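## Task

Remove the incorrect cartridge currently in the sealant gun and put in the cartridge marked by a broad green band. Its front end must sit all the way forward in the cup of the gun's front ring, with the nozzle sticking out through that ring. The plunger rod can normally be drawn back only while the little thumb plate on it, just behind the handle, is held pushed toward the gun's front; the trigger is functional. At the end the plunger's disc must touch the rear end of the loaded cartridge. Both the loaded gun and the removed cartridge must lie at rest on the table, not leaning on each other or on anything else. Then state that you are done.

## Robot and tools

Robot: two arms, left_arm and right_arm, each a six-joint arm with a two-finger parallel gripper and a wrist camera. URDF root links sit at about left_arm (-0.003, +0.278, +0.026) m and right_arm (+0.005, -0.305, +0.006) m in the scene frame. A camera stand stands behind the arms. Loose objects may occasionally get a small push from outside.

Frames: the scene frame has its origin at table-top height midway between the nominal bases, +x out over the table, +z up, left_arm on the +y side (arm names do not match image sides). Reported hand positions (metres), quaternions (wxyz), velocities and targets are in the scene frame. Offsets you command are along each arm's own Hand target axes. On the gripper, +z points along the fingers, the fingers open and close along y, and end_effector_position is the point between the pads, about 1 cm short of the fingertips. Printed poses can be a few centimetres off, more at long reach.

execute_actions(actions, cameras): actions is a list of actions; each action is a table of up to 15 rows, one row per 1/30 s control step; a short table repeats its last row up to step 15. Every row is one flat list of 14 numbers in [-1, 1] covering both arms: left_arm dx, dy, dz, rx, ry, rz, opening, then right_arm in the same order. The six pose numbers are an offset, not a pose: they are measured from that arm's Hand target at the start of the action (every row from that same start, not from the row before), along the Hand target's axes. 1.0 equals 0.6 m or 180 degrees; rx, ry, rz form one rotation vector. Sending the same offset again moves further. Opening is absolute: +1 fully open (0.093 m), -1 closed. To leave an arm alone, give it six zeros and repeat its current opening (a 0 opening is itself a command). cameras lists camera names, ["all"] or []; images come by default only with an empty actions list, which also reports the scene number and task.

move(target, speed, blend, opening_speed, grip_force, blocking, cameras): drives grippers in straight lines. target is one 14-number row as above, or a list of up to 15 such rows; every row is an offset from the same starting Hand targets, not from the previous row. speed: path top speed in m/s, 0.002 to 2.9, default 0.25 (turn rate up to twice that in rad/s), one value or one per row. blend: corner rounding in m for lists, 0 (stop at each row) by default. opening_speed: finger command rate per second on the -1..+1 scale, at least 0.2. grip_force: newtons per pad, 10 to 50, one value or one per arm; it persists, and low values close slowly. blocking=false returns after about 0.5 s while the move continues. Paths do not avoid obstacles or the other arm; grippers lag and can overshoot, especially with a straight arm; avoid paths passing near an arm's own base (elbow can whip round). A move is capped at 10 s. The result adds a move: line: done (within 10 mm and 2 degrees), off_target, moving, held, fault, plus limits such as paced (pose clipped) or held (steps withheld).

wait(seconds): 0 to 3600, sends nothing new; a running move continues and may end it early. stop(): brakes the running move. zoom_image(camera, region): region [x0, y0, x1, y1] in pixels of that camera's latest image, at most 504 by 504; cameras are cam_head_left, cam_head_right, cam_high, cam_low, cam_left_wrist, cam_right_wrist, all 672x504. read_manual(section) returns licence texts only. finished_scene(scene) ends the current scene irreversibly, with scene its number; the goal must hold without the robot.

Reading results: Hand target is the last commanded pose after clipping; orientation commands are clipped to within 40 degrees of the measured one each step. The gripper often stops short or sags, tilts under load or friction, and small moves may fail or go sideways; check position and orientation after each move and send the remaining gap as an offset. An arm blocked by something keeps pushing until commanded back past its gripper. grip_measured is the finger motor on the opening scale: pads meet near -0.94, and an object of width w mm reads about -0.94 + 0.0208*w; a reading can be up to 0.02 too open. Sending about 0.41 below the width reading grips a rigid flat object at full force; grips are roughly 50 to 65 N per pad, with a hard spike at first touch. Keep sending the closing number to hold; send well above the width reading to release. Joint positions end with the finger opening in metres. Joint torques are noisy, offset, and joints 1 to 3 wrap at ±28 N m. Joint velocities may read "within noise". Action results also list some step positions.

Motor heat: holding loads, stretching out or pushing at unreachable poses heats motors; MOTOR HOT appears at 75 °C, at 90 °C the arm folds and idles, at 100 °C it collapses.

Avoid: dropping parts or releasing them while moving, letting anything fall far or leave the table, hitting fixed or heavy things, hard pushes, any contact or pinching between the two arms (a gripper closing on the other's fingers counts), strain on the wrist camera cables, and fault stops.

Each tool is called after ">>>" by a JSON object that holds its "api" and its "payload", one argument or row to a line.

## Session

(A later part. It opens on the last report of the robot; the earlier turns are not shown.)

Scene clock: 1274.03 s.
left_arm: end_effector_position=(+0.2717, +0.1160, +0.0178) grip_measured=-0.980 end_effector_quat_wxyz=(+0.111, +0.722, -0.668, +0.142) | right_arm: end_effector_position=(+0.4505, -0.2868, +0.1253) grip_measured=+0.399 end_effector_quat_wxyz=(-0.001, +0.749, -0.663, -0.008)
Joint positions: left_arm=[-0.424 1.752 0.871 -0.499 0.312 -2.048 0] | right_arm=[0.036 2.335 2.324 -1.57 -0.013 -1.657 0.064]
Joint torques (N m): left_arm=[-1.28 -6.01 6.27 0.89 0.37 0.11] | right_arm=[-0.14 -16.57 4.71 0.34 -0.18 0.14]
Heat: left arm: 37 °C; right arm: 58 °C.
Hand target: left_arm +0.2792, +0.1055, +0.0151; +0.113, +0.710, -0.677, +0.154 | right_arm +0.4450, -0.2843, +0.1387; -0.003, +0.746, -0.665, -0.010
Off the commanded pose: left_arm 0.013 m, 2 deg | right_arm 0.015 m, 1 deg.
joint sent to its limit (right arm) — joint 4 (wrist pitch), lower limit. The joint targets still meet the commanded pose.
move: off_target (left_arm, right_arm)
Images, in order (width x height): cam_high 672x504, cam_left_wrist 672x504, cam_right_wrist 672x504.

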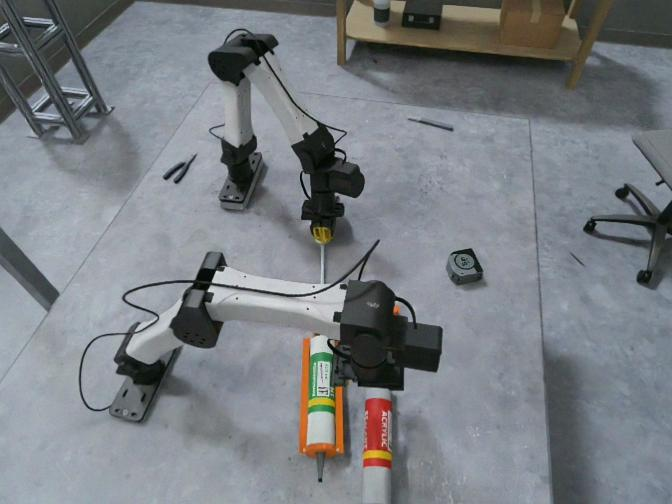

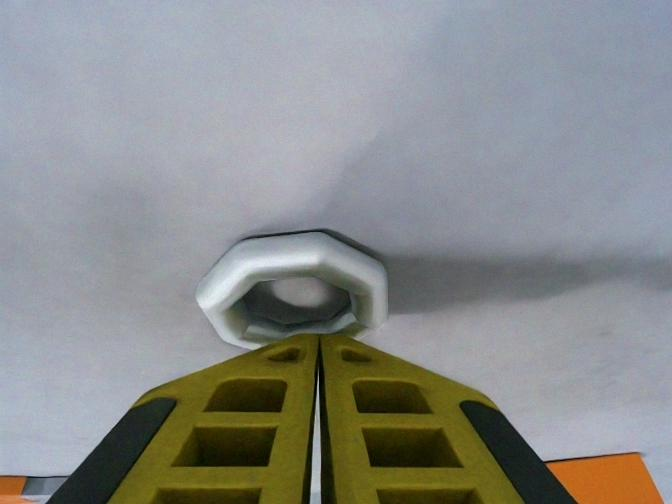

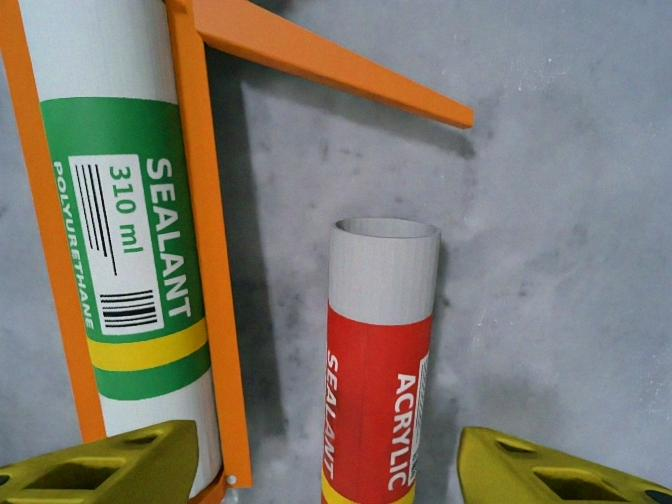

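>>> {"api": "move", "payload": {
  "target": [0,0,0,0,0,0,-1,0.157,0.161,0.01,0,0,0,0.4],
  "cameras": ["cam_right_wrist","cam_high"]
}}

>>> {"api": "zoom_image", "payload": {
  "camera": "cam_right_wrist",
  "region": [220, 150, 460, 400]
}}

Scene clock: 1282.17 s.
left_arm: end_effector_position=(+0.2717, +0.1160, +0.0178) grip_measured=-0.980 end_effector_quat_wxyz=(+0.111, +0.722, -0.668, +0.142) | right_arm: end_effector_position=(+0.3589, -0.3909, +0.1246) grip_measured=+0.399 end_effector_quat_wxyz=(+0.006, +0.741, -0.671, -0.023)
Joint positions: left_arm=[-0.424 1.752 0.871 -0.499 0.312 -2.048 0] | right_arm=[-0.243 1.972 1.748 -1.393 -0.01 -1.912 0.064]
Joint torques (N m): left_arm=[-1.32 -5.98 6.3 0.9 0.36 0.11] | right_arm=[-0.17 -13 4.9 0.53 -0.17 -0.15]
Heat: left arm: 38 °C; right arm: 59 °C.
Hand target: left_arm +0.2792, +0.1055, +0.0151; +0.113, +0.710, -0.677, +0.154 | right_arm +0.3597, -0.3887, +0.1316; -0.003, +0.746, -0.665, -0.011
Off the commanded pose: left_arm 0.013 m, 2 deg | right_arm 0.007 m, 2 deg.
move: done
Images, in order (width x height): cam_high 672x504, cam_right_wrist 672x504.

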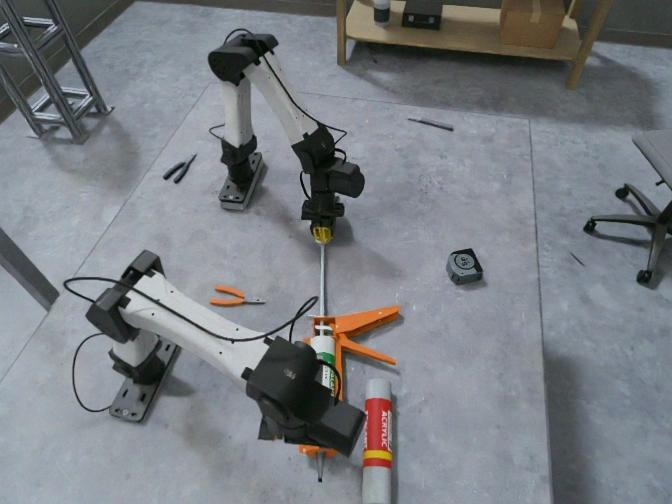

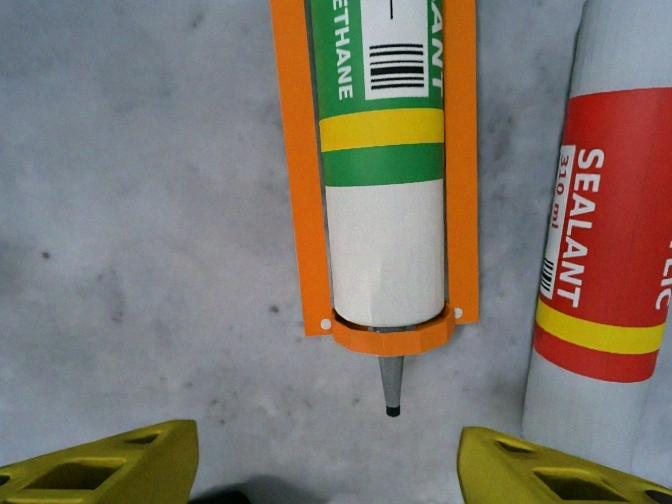

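Scaled by 2.016 from the camera's image (finer frame: 960x720).

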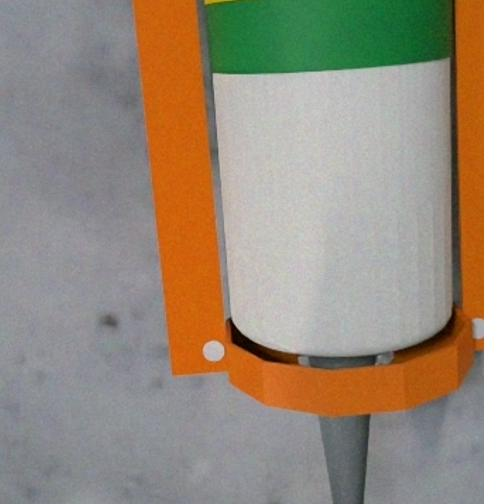

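>>> {"api": "move", "payload": {
  "target": [-0.016,-0.001,-0.006,0,0,0,-1,-0.19,-0.015,0.055,0,0,0,0.42],
  "cameras": ["cam_right_wrist"]
}}

Scene clock: 1291.27 s.
left_arm: end_effector_position=(+0.2750, +0.1171, +0.0187) grip_measured=-0.980 end_effector_quat_wxyz=(+0.111, +0.713, -0.676, +0.151) | right_arm: end_effector_position=(+0.3542, -0.2729, +0.0937) grip_measured=+0.419 end_effector_quat_wxyz=(+0.009, +0.751, -0.660, -0.021)
Joint positions: left_arm=[-0.412 1.752 0.871 -0.49 0.321 -2.013 0] | right_arm=[0.083 1.921 1.555 -1.247 -0.018 -1.618 0.065]
Joint torques (N m): left_arm=[0.39 -6.74 5.42 0.76 0.33 0.1] | right_arm=[-0.85 -12.67 4.94 0.51 -0.14 0.07]
Heat: left arm: 38 °C; right arm: 56 °C.
Hand target: left_arm +0.2791, +0.1157, +0.0149; +0.113, +0.710, -0.678, +0.154 | right_arm +0.3553, -0.2739, +0.1009; -0.003, +0.746, -0.665, -0.010
Off the commanded pose: left_arm 0.006 m, 1 deg | right_arm 0.007 m, 2 deg.
move: done

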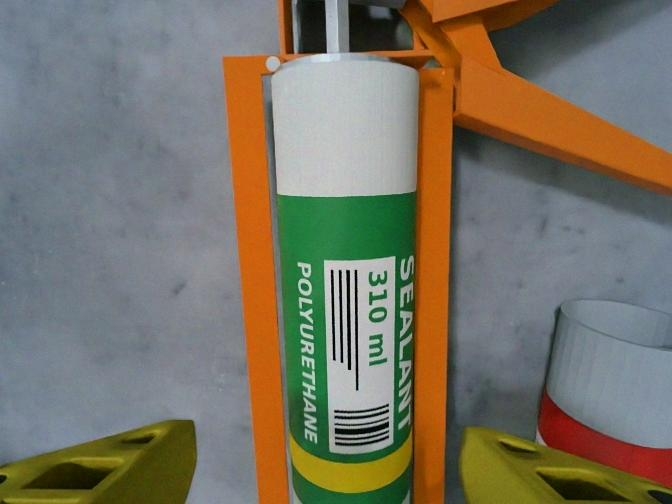

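>>> {"api": "move", "payload": {
  "target": [
    [0,0,0,0,0,0,-1,0,0,0.06,0,0,0,0.42],
    [0,0,0,0,0,0,-1,0,0,0.106,0,0,0,0.4],
    [0,0,0,0,0,0,-1,0,0,0.106,0,0,0,-0.45],
    [0,0,0,0,0,0,-1,0.03,0,0.106,0,0,0,-0.45]
  ],
  "speed": [0.15,0.1,0.1,0.04],
  "cameras": ["cam_right_wrist","cam_left_wrist","cam_low"]
}}

Scene clock: 1302.80 s.
left_arm: end_effector_position=(+0.2781, +0.1146, +0.0201) grip_measured=-0.980 end_effector_quat_wxyz=(+0.112, +0.710, -0.676, +0.161) | right_arm: end_effector_position=(+0.3578, -0.2791, +0.0412) grip_measured=-0.354 end_effector_quat_wxyz=(-0.016, +0.749, -0.663, -0.015)
Joint positions: left_arm=[-0.411 1.752 0.871 -0.473 0.332 -2.013 0] | right_arm=[0.052 1.939 1.365 -0.996 -0.044 -1.641 0.028]
Joint velocities: left_arm=[-0.046 -0.007 -0.007 -0.037 -0.037 0.051 0] | right_arm=[within noise]
Joint torques (N m): left_arm=[0.25 -6.76 5.48 0.63 0.25 0.11] | right_arm=[-2.3 -8.91 5.24 0.53 0.12 -0.13]
Heat: left arm: 39 °C; right arm: 53 °C.
Hand target: left_arm +0.2792, +0.1158, +0.0149; +0.113, +0.710, -0.677, +0.154 | right_arm +0.3566, -0.2905, +0.0369; -0.003, +0.746, -0.665, -0.011
Off the commanded pose: left_arm 0.005 m, 1 deg | right_arm 0.012 m, 2 deg.
move: off_target (right_arm)
Images, in order (width x height): cam_low 672x504, cam_left_wrist 672x504, cam_right_wrist 672x504.

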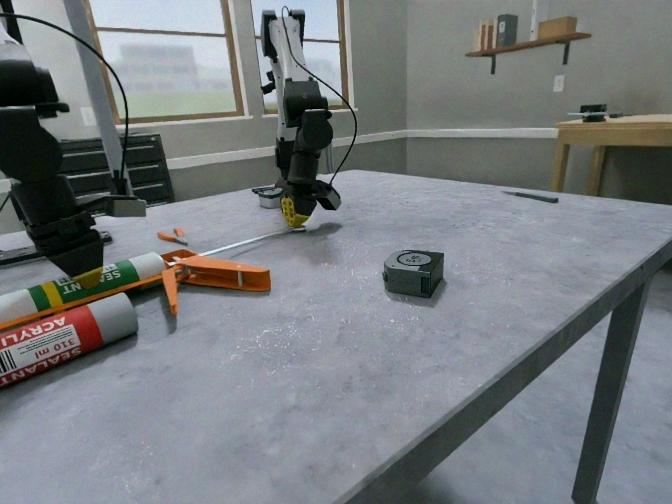

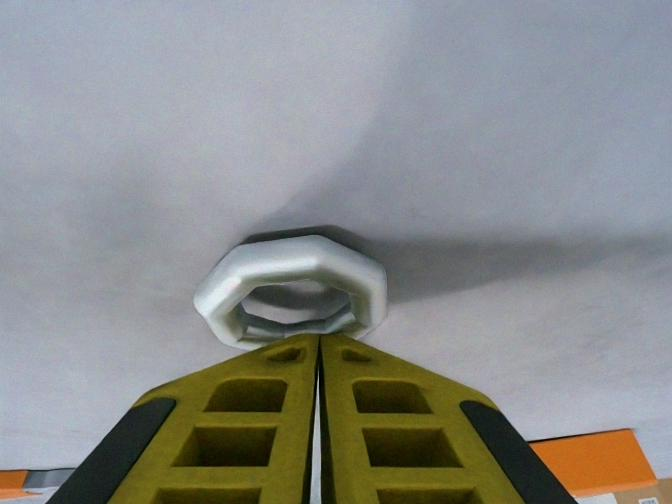

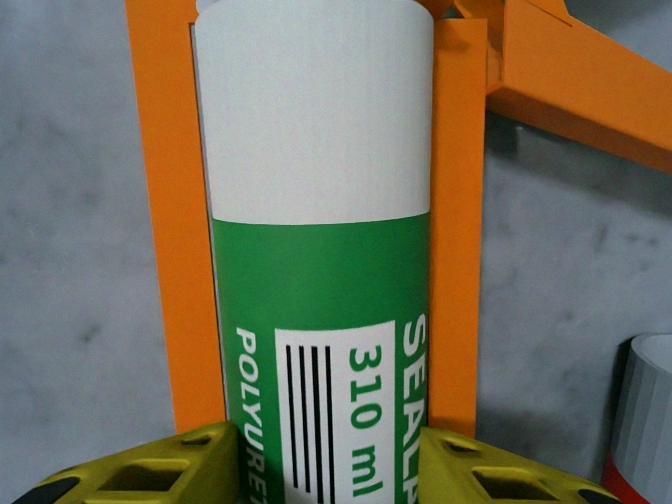

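>>> {"api": "move", "payload": {
  "target": [-0.02,0,-0.008,0,0,0,-1,0.04,0,0.005,0,0,0,-0.5],
  "speed": 0.04,
  "cameras": ["cam_right_wrist","cam_high"]
}}

>>> {"api": "zoom_image", "payload": {
  "camera": "cam_high",
  "region": [280, 300, 420, 500]
}}

Scene clock: 1309.03 s.
left_arm: end_effector_position=(+0.2817, +0.1181, +0.0222) grip_measured=-0.980 end_effector_quat_wxyz=(+0.121, +0.703, -0.680, +0.173) | right_arm: end_effector_position=(+0.3578, -0.2914, +0.0387) grip_measured=-0.346 end_effector_quat_wxyz=(-0.029, +0.749, -0.661, -0.031)
Joint positions: left_arm=[-0.38 1.752 0.871 -0.47 0.366 -1.97 0] | right_arm=[-0.002 1.948 1.365 -0.997 -0.085 -1.699 0.029]
Joint torques (N m): left_arm=[1.06 -8.08 4.23 0.5 0.03 0.1] | right_arm=[-3.49 -8.28 5.78 0.58 0.53 -0.27]
Heat: left arm: 38 °C; right arm: 51 °C.
Hand target: left_arm +0.2785, +0.1287, +0.0148; +0.113, +0.710, -0.677, +0.154 | right_arm +0.3593, -0.3143, +0.0334; -0.003, +0.746, -0.665, -0.011
Off the commanded pose: left_arm 0.013 m, 2 deg | right_arm 0.023 m, 4 deg.
move: off_target (left_arm, right_arm)
Images, in order (width x height): cam_high 672x504, cam_right_wrist 672x504.

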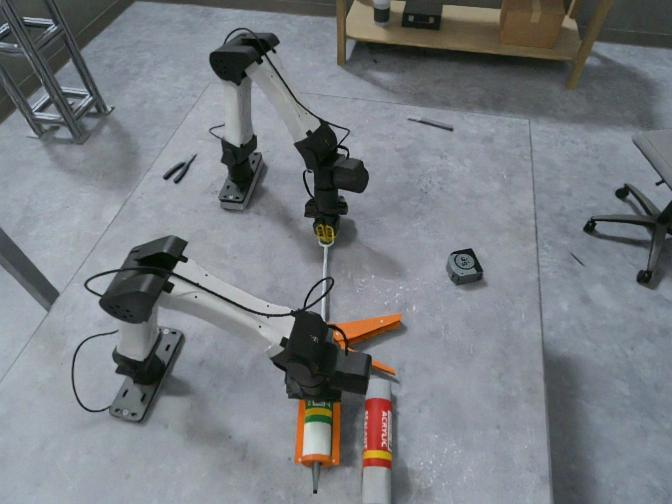

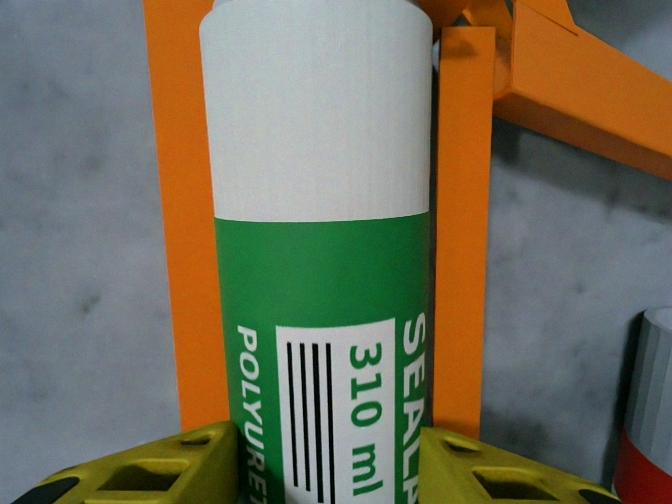

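Scaled by 2.520 from the camera's image (finer frame: 960x720).

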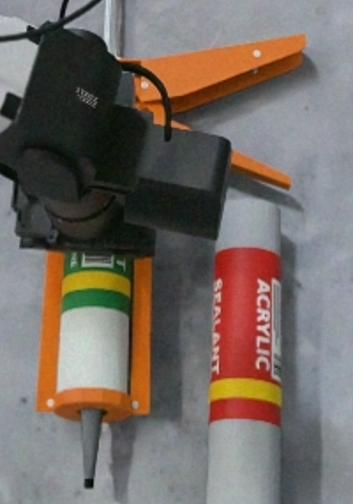

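>>> {"api": "move", "payload": {
  "target": [
    [0.015,0,0.005,0,0,0,-1,-0.03,0,0,0,0,0,-0.5],
    [0.015,0,0.005,0,0,0,-1,-0.03,0,0,0,0,0,0.4],
    [0.015,0,0.005,0,0,0,-1,-0.03,0,-0.15,0,0,0,0.4],
    [0.015,0,0.005,0,0,0,-1,0.16,0,-0.15,0,0,0,0.4]
  ],
  "speed": 0.15,
  "opening_speed": 1.0,
  "cameras": ["cam_right_wrist","cam_high"]
}}

>>> {"api": "zoom_image", "payload": {
  "camera": "cam_right_wrist",
  "region": [220, 150, 460, 400]
}}

Scene clock: 1319.77 s.
left_arm: end_effector_position=(+0.2808, +0.1169, +0.0214) grip_measured=-0.980 end_effector_quat_wxyz=(+0.116, +0.704, -0.680, +0.169) | right_arm: end_effector_position=(+0.3682, -0.4113, +0.1177) grip_measured=+0.399 end_effector_quat_wxyz=(-0.003, +0.741, -0.671, -0.012)
Joint positions: left_arm=[-0.391 1.752 0.871 -0.469 0.353 -1.982 0] | right_arm=[-0.292 2.003 1.765 -1.351 -0.016 -1.962 0.064]
Joint torques (N m): left_arm=[-0.42 -7.32 5.15 0.56 0.09 -0.15] | right_arm=[-0.31 -9.48 8.06 0.22 -0.11 -0.17]
Heat: left arm: 38 °C; right arm: 50 °C.
Hand target: left_arm +0.2789, +0.1192, +0.0154; +0.113, +0.710, -0.677, +0.154 | right_arm +0.3713, -0.4114, +0.1215; -0.003, +0.746, -0.665, -0.010
Off the commanded pose: left_arm 0.007 m, 2 deg | right_arm 0.005 m, 1 deg.
move: done
Images, in order (width x height): cam_high 672x504, cam_right_wrist 672x504.

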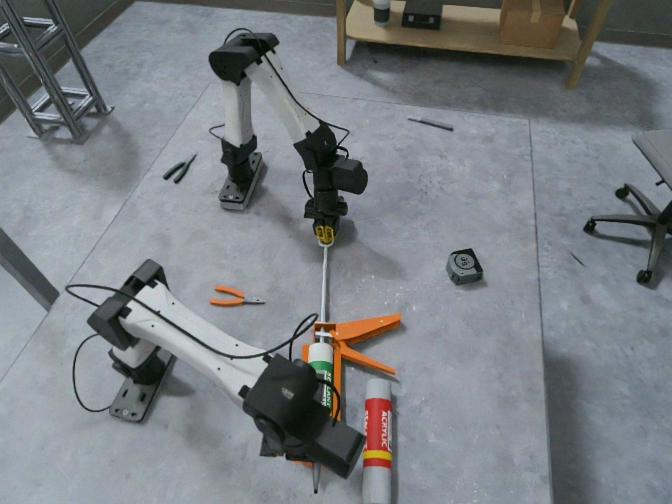

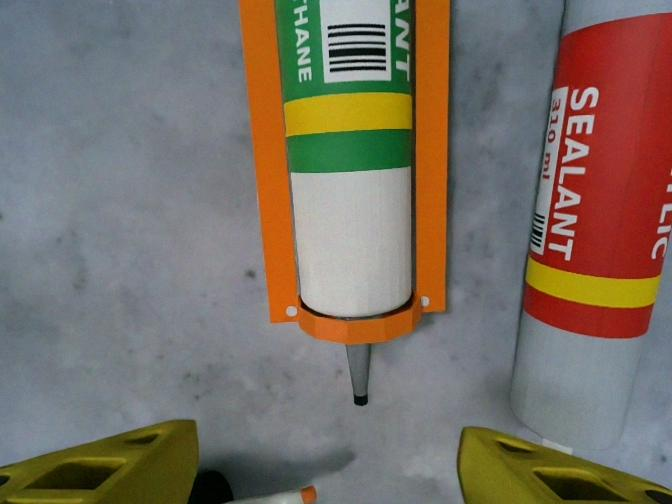

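Scaled by 2.016 from the camera's image (finer frame: 960x720).

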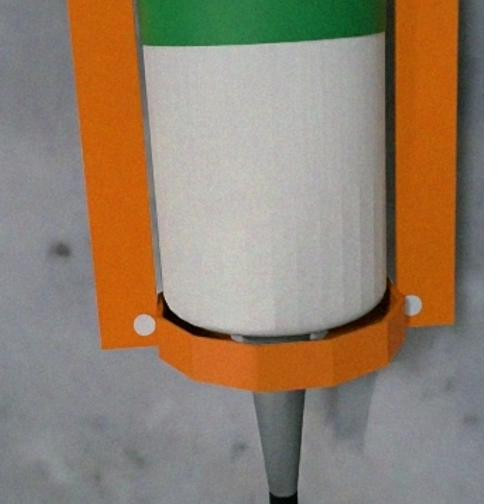

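>>> {"api": "move", "payload": {
  "target": [
    [0,0,0,0,0,0,-1,0.09,-0.004,0,0,0,0,-0.3],
    [0,0,0,0,0,0,-1,0.09,-0.004,0.14,0,0,0,-0.3]
  ],
  "speed": 0.15,
  "cameras": ["cam_right_wrist","cam_high"]
}}

>>> {"api": "zoom_image", "payload": {
  "camera": "cam_high",
  "region": [260, 340, 420, 500]
}}

Scene clock: 1337.30 s.
left_arm: end_effector_position=(+0.2808, +0.1169, +0.0214) grip_measured=-0.980 end_effector_quat_wxyz=(+0.116, +0.704, -0.680, +0.169) | right_arm: end_effector_position=(+0.3775, -0.4654, +0.0392) grip_measured=-0.299 end_effector_quat_wxyz=(-0.001, +0.735, -0.678, -0.011)
Joint positions: left_arm=[-0.391 1.752 0.871 -0.469 0.353 -1.982 0] | right_arm=[-0.411 2.152 1.677 -1.116 -0.009 -2.062 0.031]
Joint torques (N m): left_arm=[-0.38 -7.3 5.18 0.56 0.1 -0.13] | right_arm=[0.12 -11.26 5.08 0.52 -0.09 -0.14]
Heat: left arm: 38 °C; right arm: 49 °C.
Hand target: left_arm +0.2789, +0.1192, +0.0154; +0.113, +0.710, -0.677, +0.154 | right_arm +0.3789, -0.4632, +0.0364; -0.003, +0.746, -0.665, -0.010
Off the commanded pose: left_arm 0.007 m, 2 deg | right_arm 0.004 m, 2 deg.
joint sent to its limit (right arm) — joint 6 (wrist roll), lower limit. The joint targets still meet the commanded pose.
move: done
Images, in order (width x height): cam_high 672x504, cam_right_wrist 672x504.

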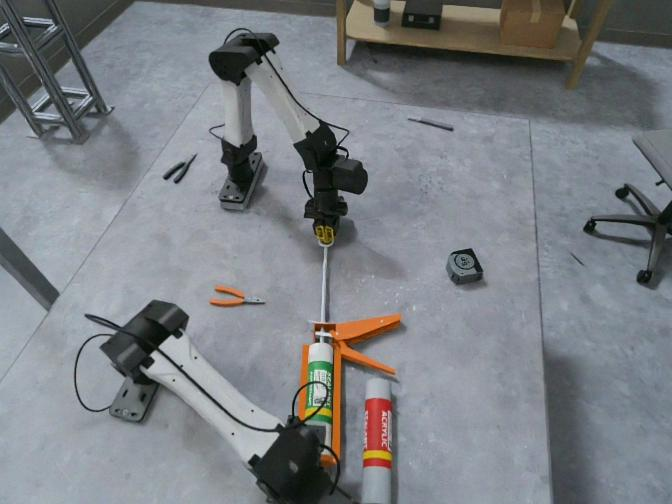

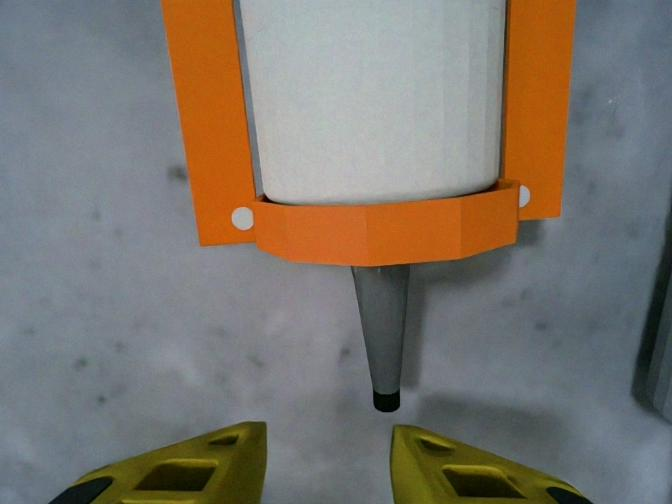

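Scaled by 3.150 from the camera's image (finer frame: 960x720).

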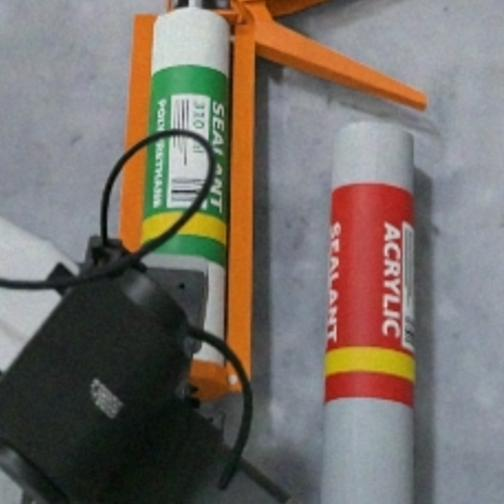

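>>> {"api": "move", "payload": {
  "target": [
    [0.0,0,0,0,0,0,-1,0,-0.015,0.0,0,0,0,-0.3],
    [0.0,0,0,0,0,0,-1,0,-0.015,0.015,0,0,0,-0.3],
    [0.05,0.002,0.02,0,0,0,-1,-0.09,-0.005,0.012,0,0,0,-0.3]
  ],
  "speed": [0.1,0.1,0.05],
  "cameras": ["cam_right_wrist","cam_high","cam_left_wrist"]
}}

>>> {"api": "zoom_image", "payload": {
  "camera": "cam_high",
  "region": [260, 290, 420, 450]
}}

Scene clock: 1346.63 s.
left_arm: end_effector_position=(+0.2731, +0.1078, +0.0135) grip_measured=-0.980 end_effector_quat_wxyz=(+0.095, +0.720, -0.675, +0.132) | right_arm: end_effector_position=(+0.3805, -0.4326, +0.0223) grip_measured=-0.299 end_effector_quat_wxyz=(+0.013, +0.737, -0.675, +0.009)
Joint positions: left_arm=[-0.469 1.778 0.892 -0.493 0.266 -2.076 0] | right_arm=[-0.315 2.114 1.546 -0.998 0.031 -1.973 0.031]
Joint torques (N m): left_arm=[-1.96 -6.71 6.95 0.89 0.66 -0.11] | right_arm=[2.4 -14.32 4.4 0.09 -0.53 0.03]
Heat: left arm: 38 °C; right arm: 49 °C.
Hand target: left_arm +0.2795, +0.0869, +0.0153; +0.113, +0.710, -0.677, +0.154 | right_arm +0.3757, -0.4092, +0.0303; -0.003, +0.746, -0.665, -0.010
Off the commanded pose: left_arm 0.022 m, 3 deg | right_arm 0.025 m, 3 deg.
joint sent to its limit (left arm) — joint 6 (wrist roll), lower limit. The joint targets still meet the commanded pose.
move: off_target (left_arm, right_arm)
Images, in order (width x height): cam_high 672x504, cam_left_wrist 672x504, cam_right_wrist 672x504.

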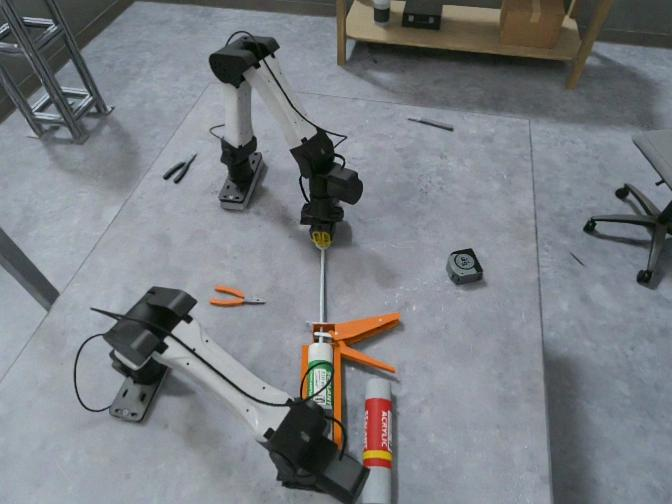

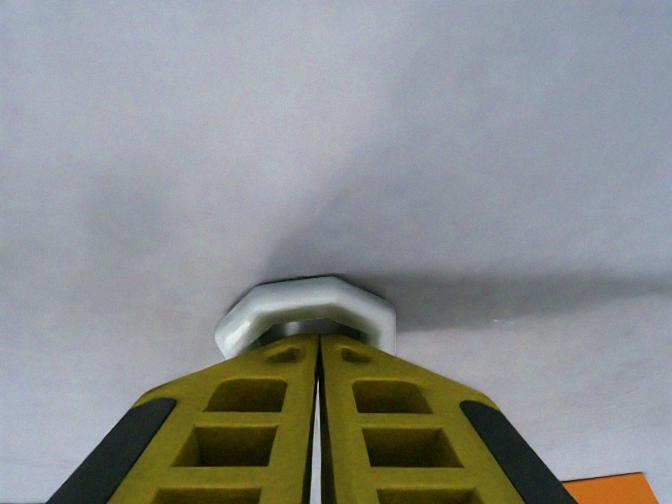

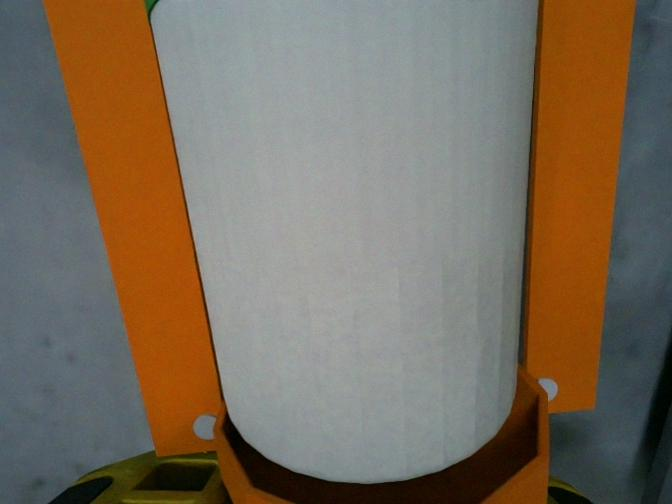

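Scaled by 3.150 from the camera's image (finer frame: 960x720).

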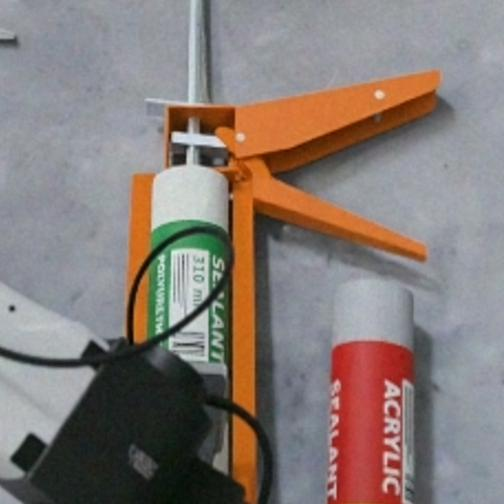

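>>> {"api": "move", "payload": {
  "target": [0.05,0.0,0.02,0,0,0.03,-1,-0.06,-0.005,0.0,0,0,0,-0.3],
  "speed": 0.05,
  "cameras": ["cam_right_wrist","cam_high"]
}}

>>> {"api": "zoom_image", "payload": {
  "camera": "cam_right_wrist",
  "region": [140, 300, 640, 504]
}}

>>> {"api": "zoom_image", "payload": {
  "camera": "cam_high",
  "region": [290, 300, 370, 380]
}}

Scene clock: 1358.20 s.
left_arm: end_effector_position=(+0.2683, +0.1043, +0.0144) grip_measured=-0.980 end_effector_quat_wxyz=(+0.057, +0.706, -0.699, +0.093) | right_arm: end_effector_position=(+0.3883, -0.4322, +0.0256) grip_measured=-0.299 end_effector_quat_wxyz=(+0.040, +0.722, -0.688, +0.060)
Joint positions: left_arm=[-0.538 1.794 0.944 -0.574 0.164 -2.077 0] | right_arm=[-0.268 2.082 1.502 -0.923 0.127 -1.89 0.031]
Joint torques (N m): left_arm=[-3.58 -5.81 7.46 1.45 1.28 -0.07] | right_arm=[6.04 -14.52 4.04 -0.43 -1.43 0.09]
Heat: left arm: 38 °C; right arm: 51 °C.
Hand target: left_arm +0.2814, +0.0546, +0.0154; +0.106, +0.678, -0.710, +0.159 | right_arm +0.3744, -0.3729, +0.0309; -0.003, +0.747, -0.665, -0.011
Off the commanded pose: left_arm 0.051 m, 10 deg | right_arm 0.061 m, 10 deg.
move: off_target (left_arm, right_arm)
Images, in order (width x height): cam_high 672x504, cam_right_wrist 672x504.

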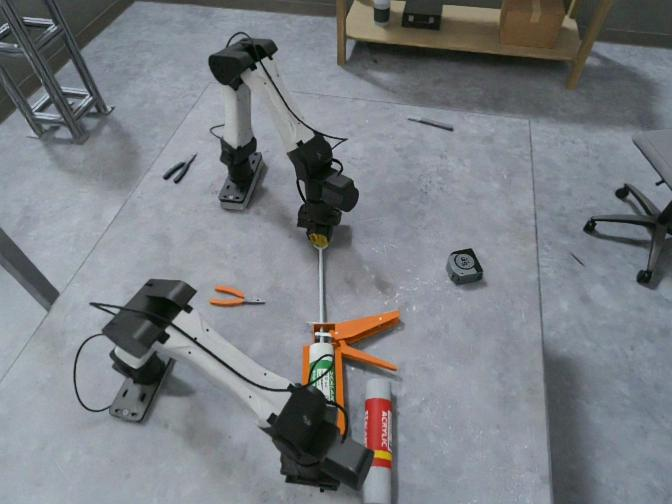

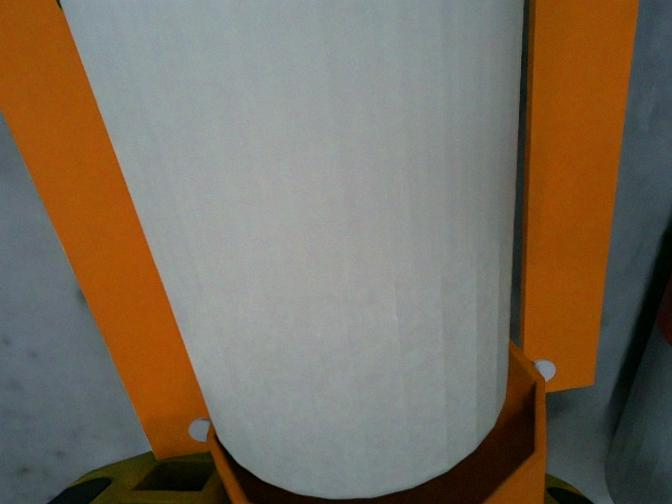

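Scaled by 1.008 from the camera's image (finer frame: 960x720).

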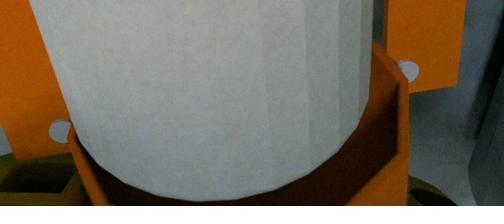

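Scaled by 6.300 from the camera's image (finer frame: 960x720).

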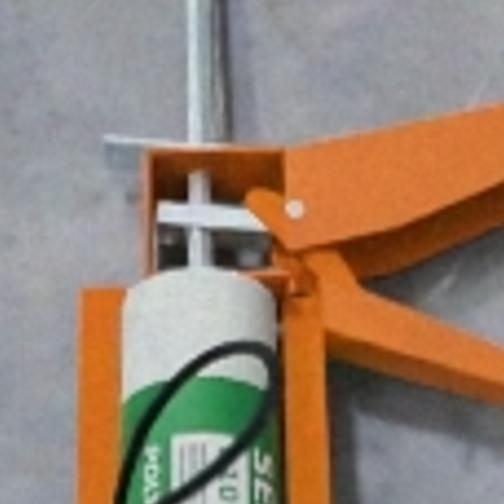

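>>> {"api": "move", "payload": {
  "target": [
    [-0.07,0.0,-0.025,0,0,0,-1,0.09,0.005,0.0,0,0,0,-0.3],
    [-0.07,0.0,-0.025,0,0,0,-1,0.13,0.02,-0.2,0,0,0,-0.3],
    [-0.07,0.0,-0.025,0,0,0,-1,-0.2,0.02,-0.2,0,0,0,-0.3]
  ],
  "speed": 0.15,
  "cameras": ["cam_right_wrist","cam_high"]
}}

>>> {"api": "zoom_image", "payload": {
  "camera": "cam_right_wrist",
  "region": [200, 0, 500, 220]
}}

Scene clock: 1374.13 s.
left_arm: end_effector_position=(+0.2878, +0.0977, +0.0212) grip_measured=-0.980 end_effector_quat_wxyz=(-0.100, -0.679, +0.708, -0.165) | right_arm: end_effector_position=(+0.3503, -0.2578, +0.1468) grip_measured=-0.299 end_effector_quat_wxyz=(+0.011, +0.751, -0.660, -0.018)
Joint positions: left_arm=[-0.456 1.794 0.929 -0.471 0.314 -1.969 0] | right_arm=[0.129 1.906 1.745 -1.45 -0.013 -1.57 0.031]
Joint torques (N m): left_arm=[0.06 -8.43 3.7 0.76 0.32 0.11] | right_arm=[-0.76 -12.48 4.96 0.56 -0.18 0.11]
Heat: left arm: 39 °C; right arm: 54 °C.
Hand target: left_arm +0.2829, +0.0992, +0.0139; +0.106, +0.678, -0.710, +0.159 | right_arm +0.3502, -0.2574, +0.1535; -0.003, +0.746, -0.665, -0.010
Off the commanded pose: left_arm 0.009 m, 1 deg | right_arm 0.007 m, 2 deg.
move: done
Images, in order (width x height): cam_high 672x504, cam_right_wrist 672x504.

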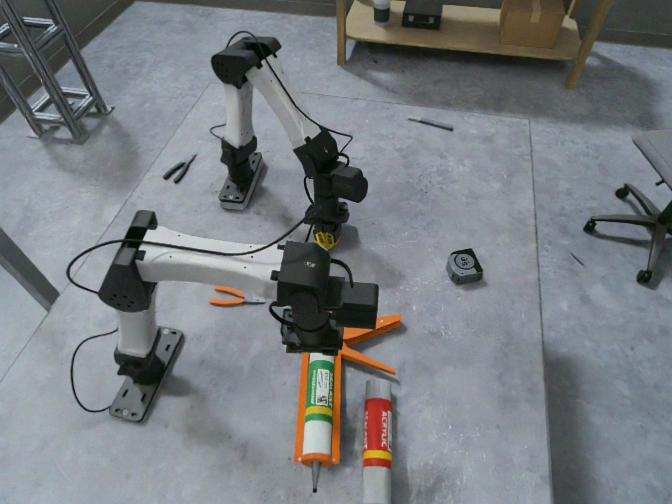

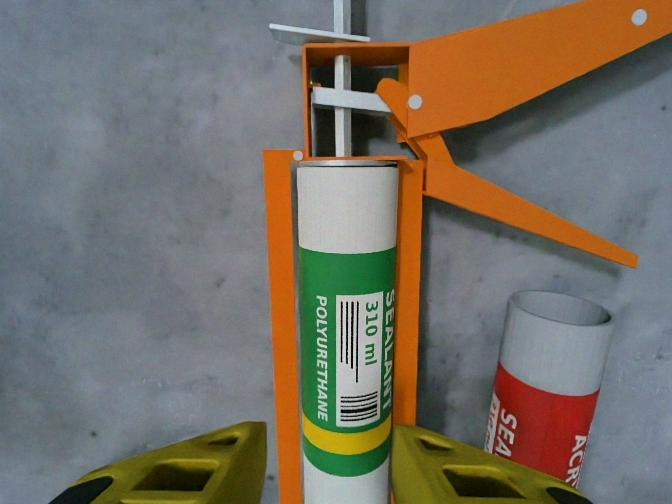

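Scaled by 1.680 from the camera's image (finer frame: 960x720).

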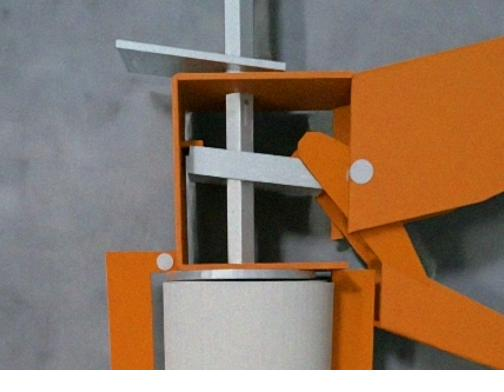

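>>> {"api": "move", "payload": {
  "target": [0,0,0,0,0,0,-1,-0.075,0,0.09,0,0,0,-0.3],
  "speed": 0.15,
  "cameras": ["cam_right_wrist"]
}}

>>> {"api": "zoom_image", "payload": {
  "camera": "cam_right_wrist",
  "region": [220, 100, 480, 320]
}}

Scene clock: 1392.13 s.
left_arm: end_effector_position=(+0.2878, +0.0977, +0.0212) grip_measured=-0.980 end_effector_quat_wxyz=(-0.100, -0.679, +0.708, -0.165) | right_arm: end_effector_position=(+0.3442, -0.2132, +0.1007) grip_measured=-0.299 end_effector_quat_wxyz=(+0.003, +0.750, -0.662, -0.011)
Joint positions: left_arm=[-0.456 1.794 0.929 -0.471 0.314 -1.969 0] | right_arm=[0.257 1.897 1.551 -1.242 -0.014 -1.439 0.031]
Joint torques (N m): left_arm=[0.12 -8.46 3.69 0.74 0.31 0.12] | right_arm=[-0.43 -10.3 4.98 0.63 -0.2 0.07]
Heat: left arm: 37 °C; right arm: 52 °C.
Hand target: left_arm +0.2829, +0.0992, +0.0139; +0.106, +0.678, -0.710, +0.159 | right_arm +0.3444, -0.2117, +0.1004; -0.003, +0.746, -0.665, -0.011
Off the commanded pose: left_arm 0.009 m, 1 deg | right_arm 0.002 m, 1 deg.
move: done

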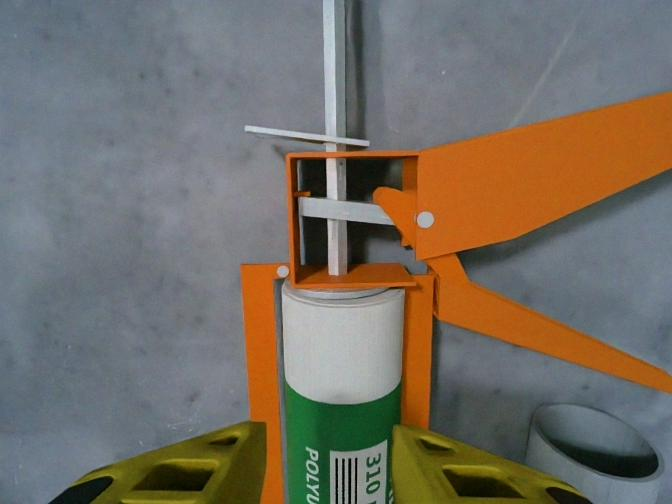

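Scaled by 1.938 from the camera's image (finer frame: 960x720).

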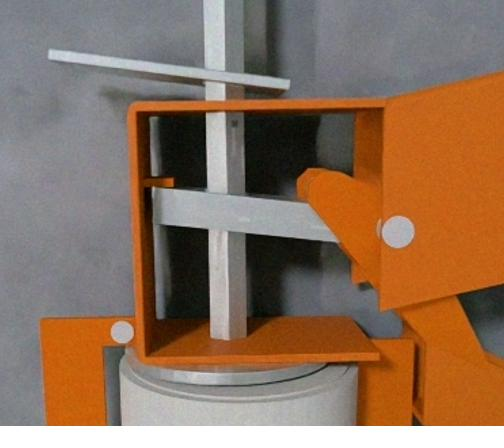

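>>> {"api": "move", "payload": {
  "target": [
    [0,0,0,0,0,0,-0.2,0,0,-0.05,0,0,0,-0.3],
    [0,0,-0.15,0,0,0,-0.2,0,0,-0.1,0,0,0,-0.3]
  ],
  "speed": 0.12,
  "cameras": ["all"]
}}

>>> {"api": "zoom_image", "payload": {
  "camera": "cam_low",
  "region": [0, 200, 300, 400]
}}

>>> {"api": "zoom_image", "payload": {
  "camera": "cam_high",
  "region": [270, 300, 450, 504]
}}

>>> {"api": "zoom_image", "payload": {
  "camera": "cam_head_left",
  "region": [200, 160, 560, 360]
}}

Scene clock: 1402.27 s.
left_arm: end_effector_position=(+0.2720, +0.1333, +0.0858) grip_measured=-0.203 end_effector_quat_wxyz=(-0.111, -0.682, +0.708, -0.145) | right_arm: end_effector_position=(+0.3428, -0.2136, +0.1517) grip_measured=-0.299 end_effector_quat_wxyz=(+0.006, +0.750, -0.662, -0.013)
Joint positions: left_arm=[-0.359 1.618 1.027 -0.825 0.334 -1.864 0.035] | right_arm=[0.257 1.897 1.754 -1.451 -0.014 -1.438 0.031]
Joint torques (N m): left_arm=[0.4 -10.21 7.13 0.42 0.32 0.11] | right_arm=[-0.81 -10 8.05 0.29 -0.18 0.05]
Heat: left arm: 38 °C; right arm: 50 °C.
Hand target: left_arm +0.2771, +0.1324, +0.0973; +0.106, +0.678, -0.710, +0.159 | right_arm +0.3451, -0.2128, +0.1604; -0.003, +0.746, -0.665, -0.010
Off the commanded pose: left_arm 0.013 m, 2 deg | right_arm 0.009 m, 1 deg.
move: off_target (left_arm)

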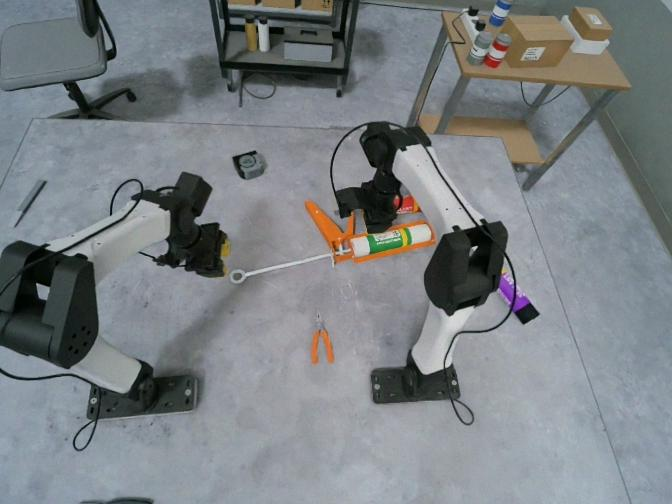

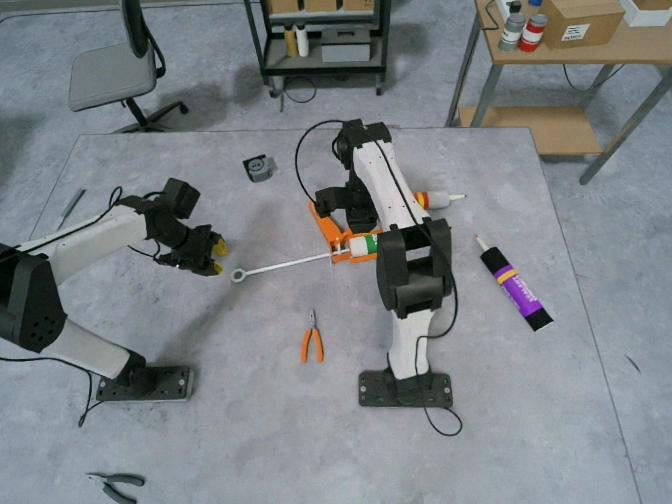

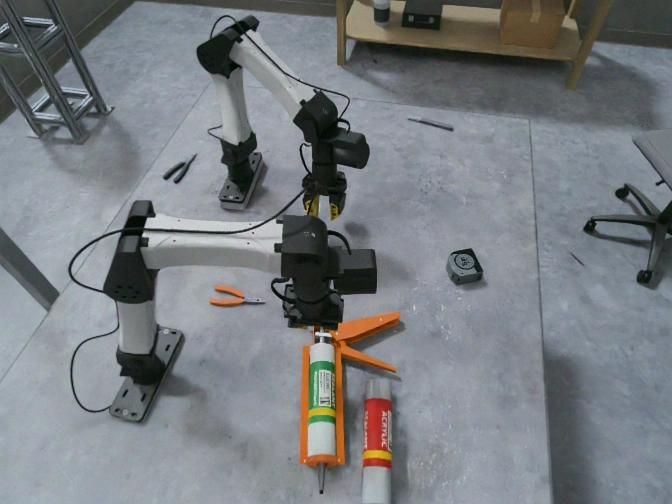

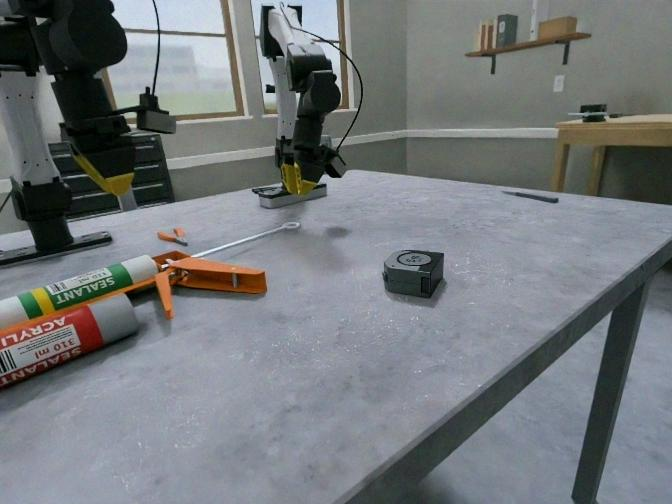

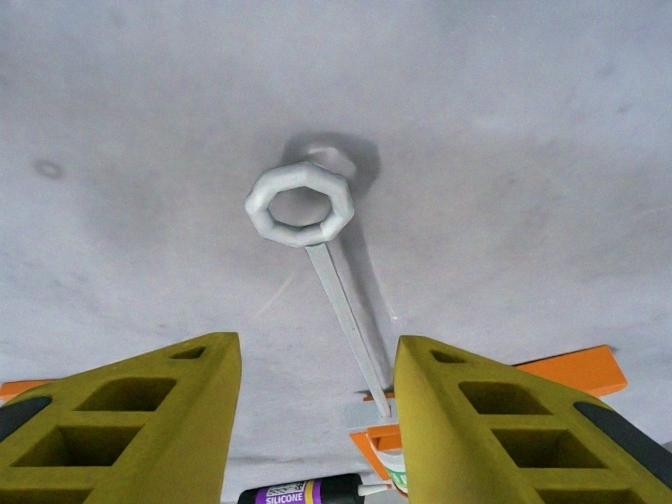

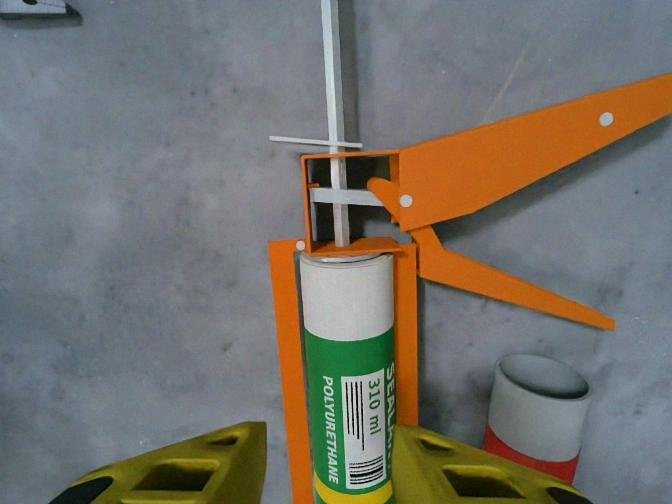

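Scaled by 1.680 from the camera's image (finer frame: 960x720).

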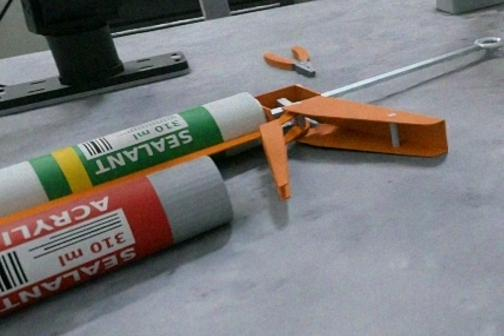

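Scaled by 2.471 from the camera's image (finer frame: 960x720).

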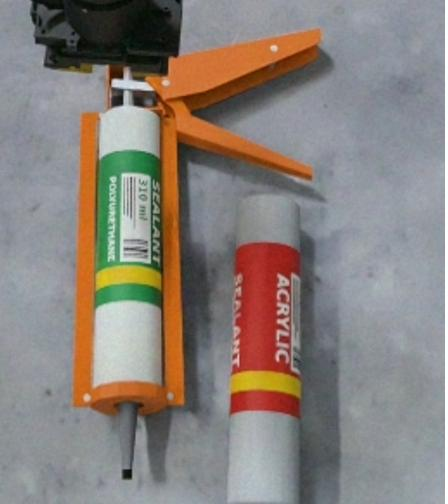

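Scaled by 1.400 from the camera's image (finer frame: 960x720).

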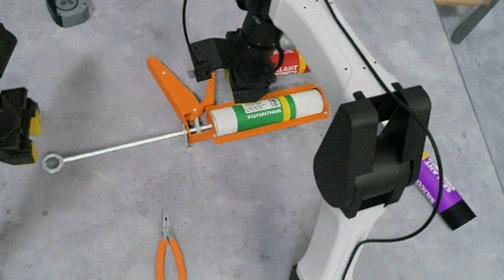

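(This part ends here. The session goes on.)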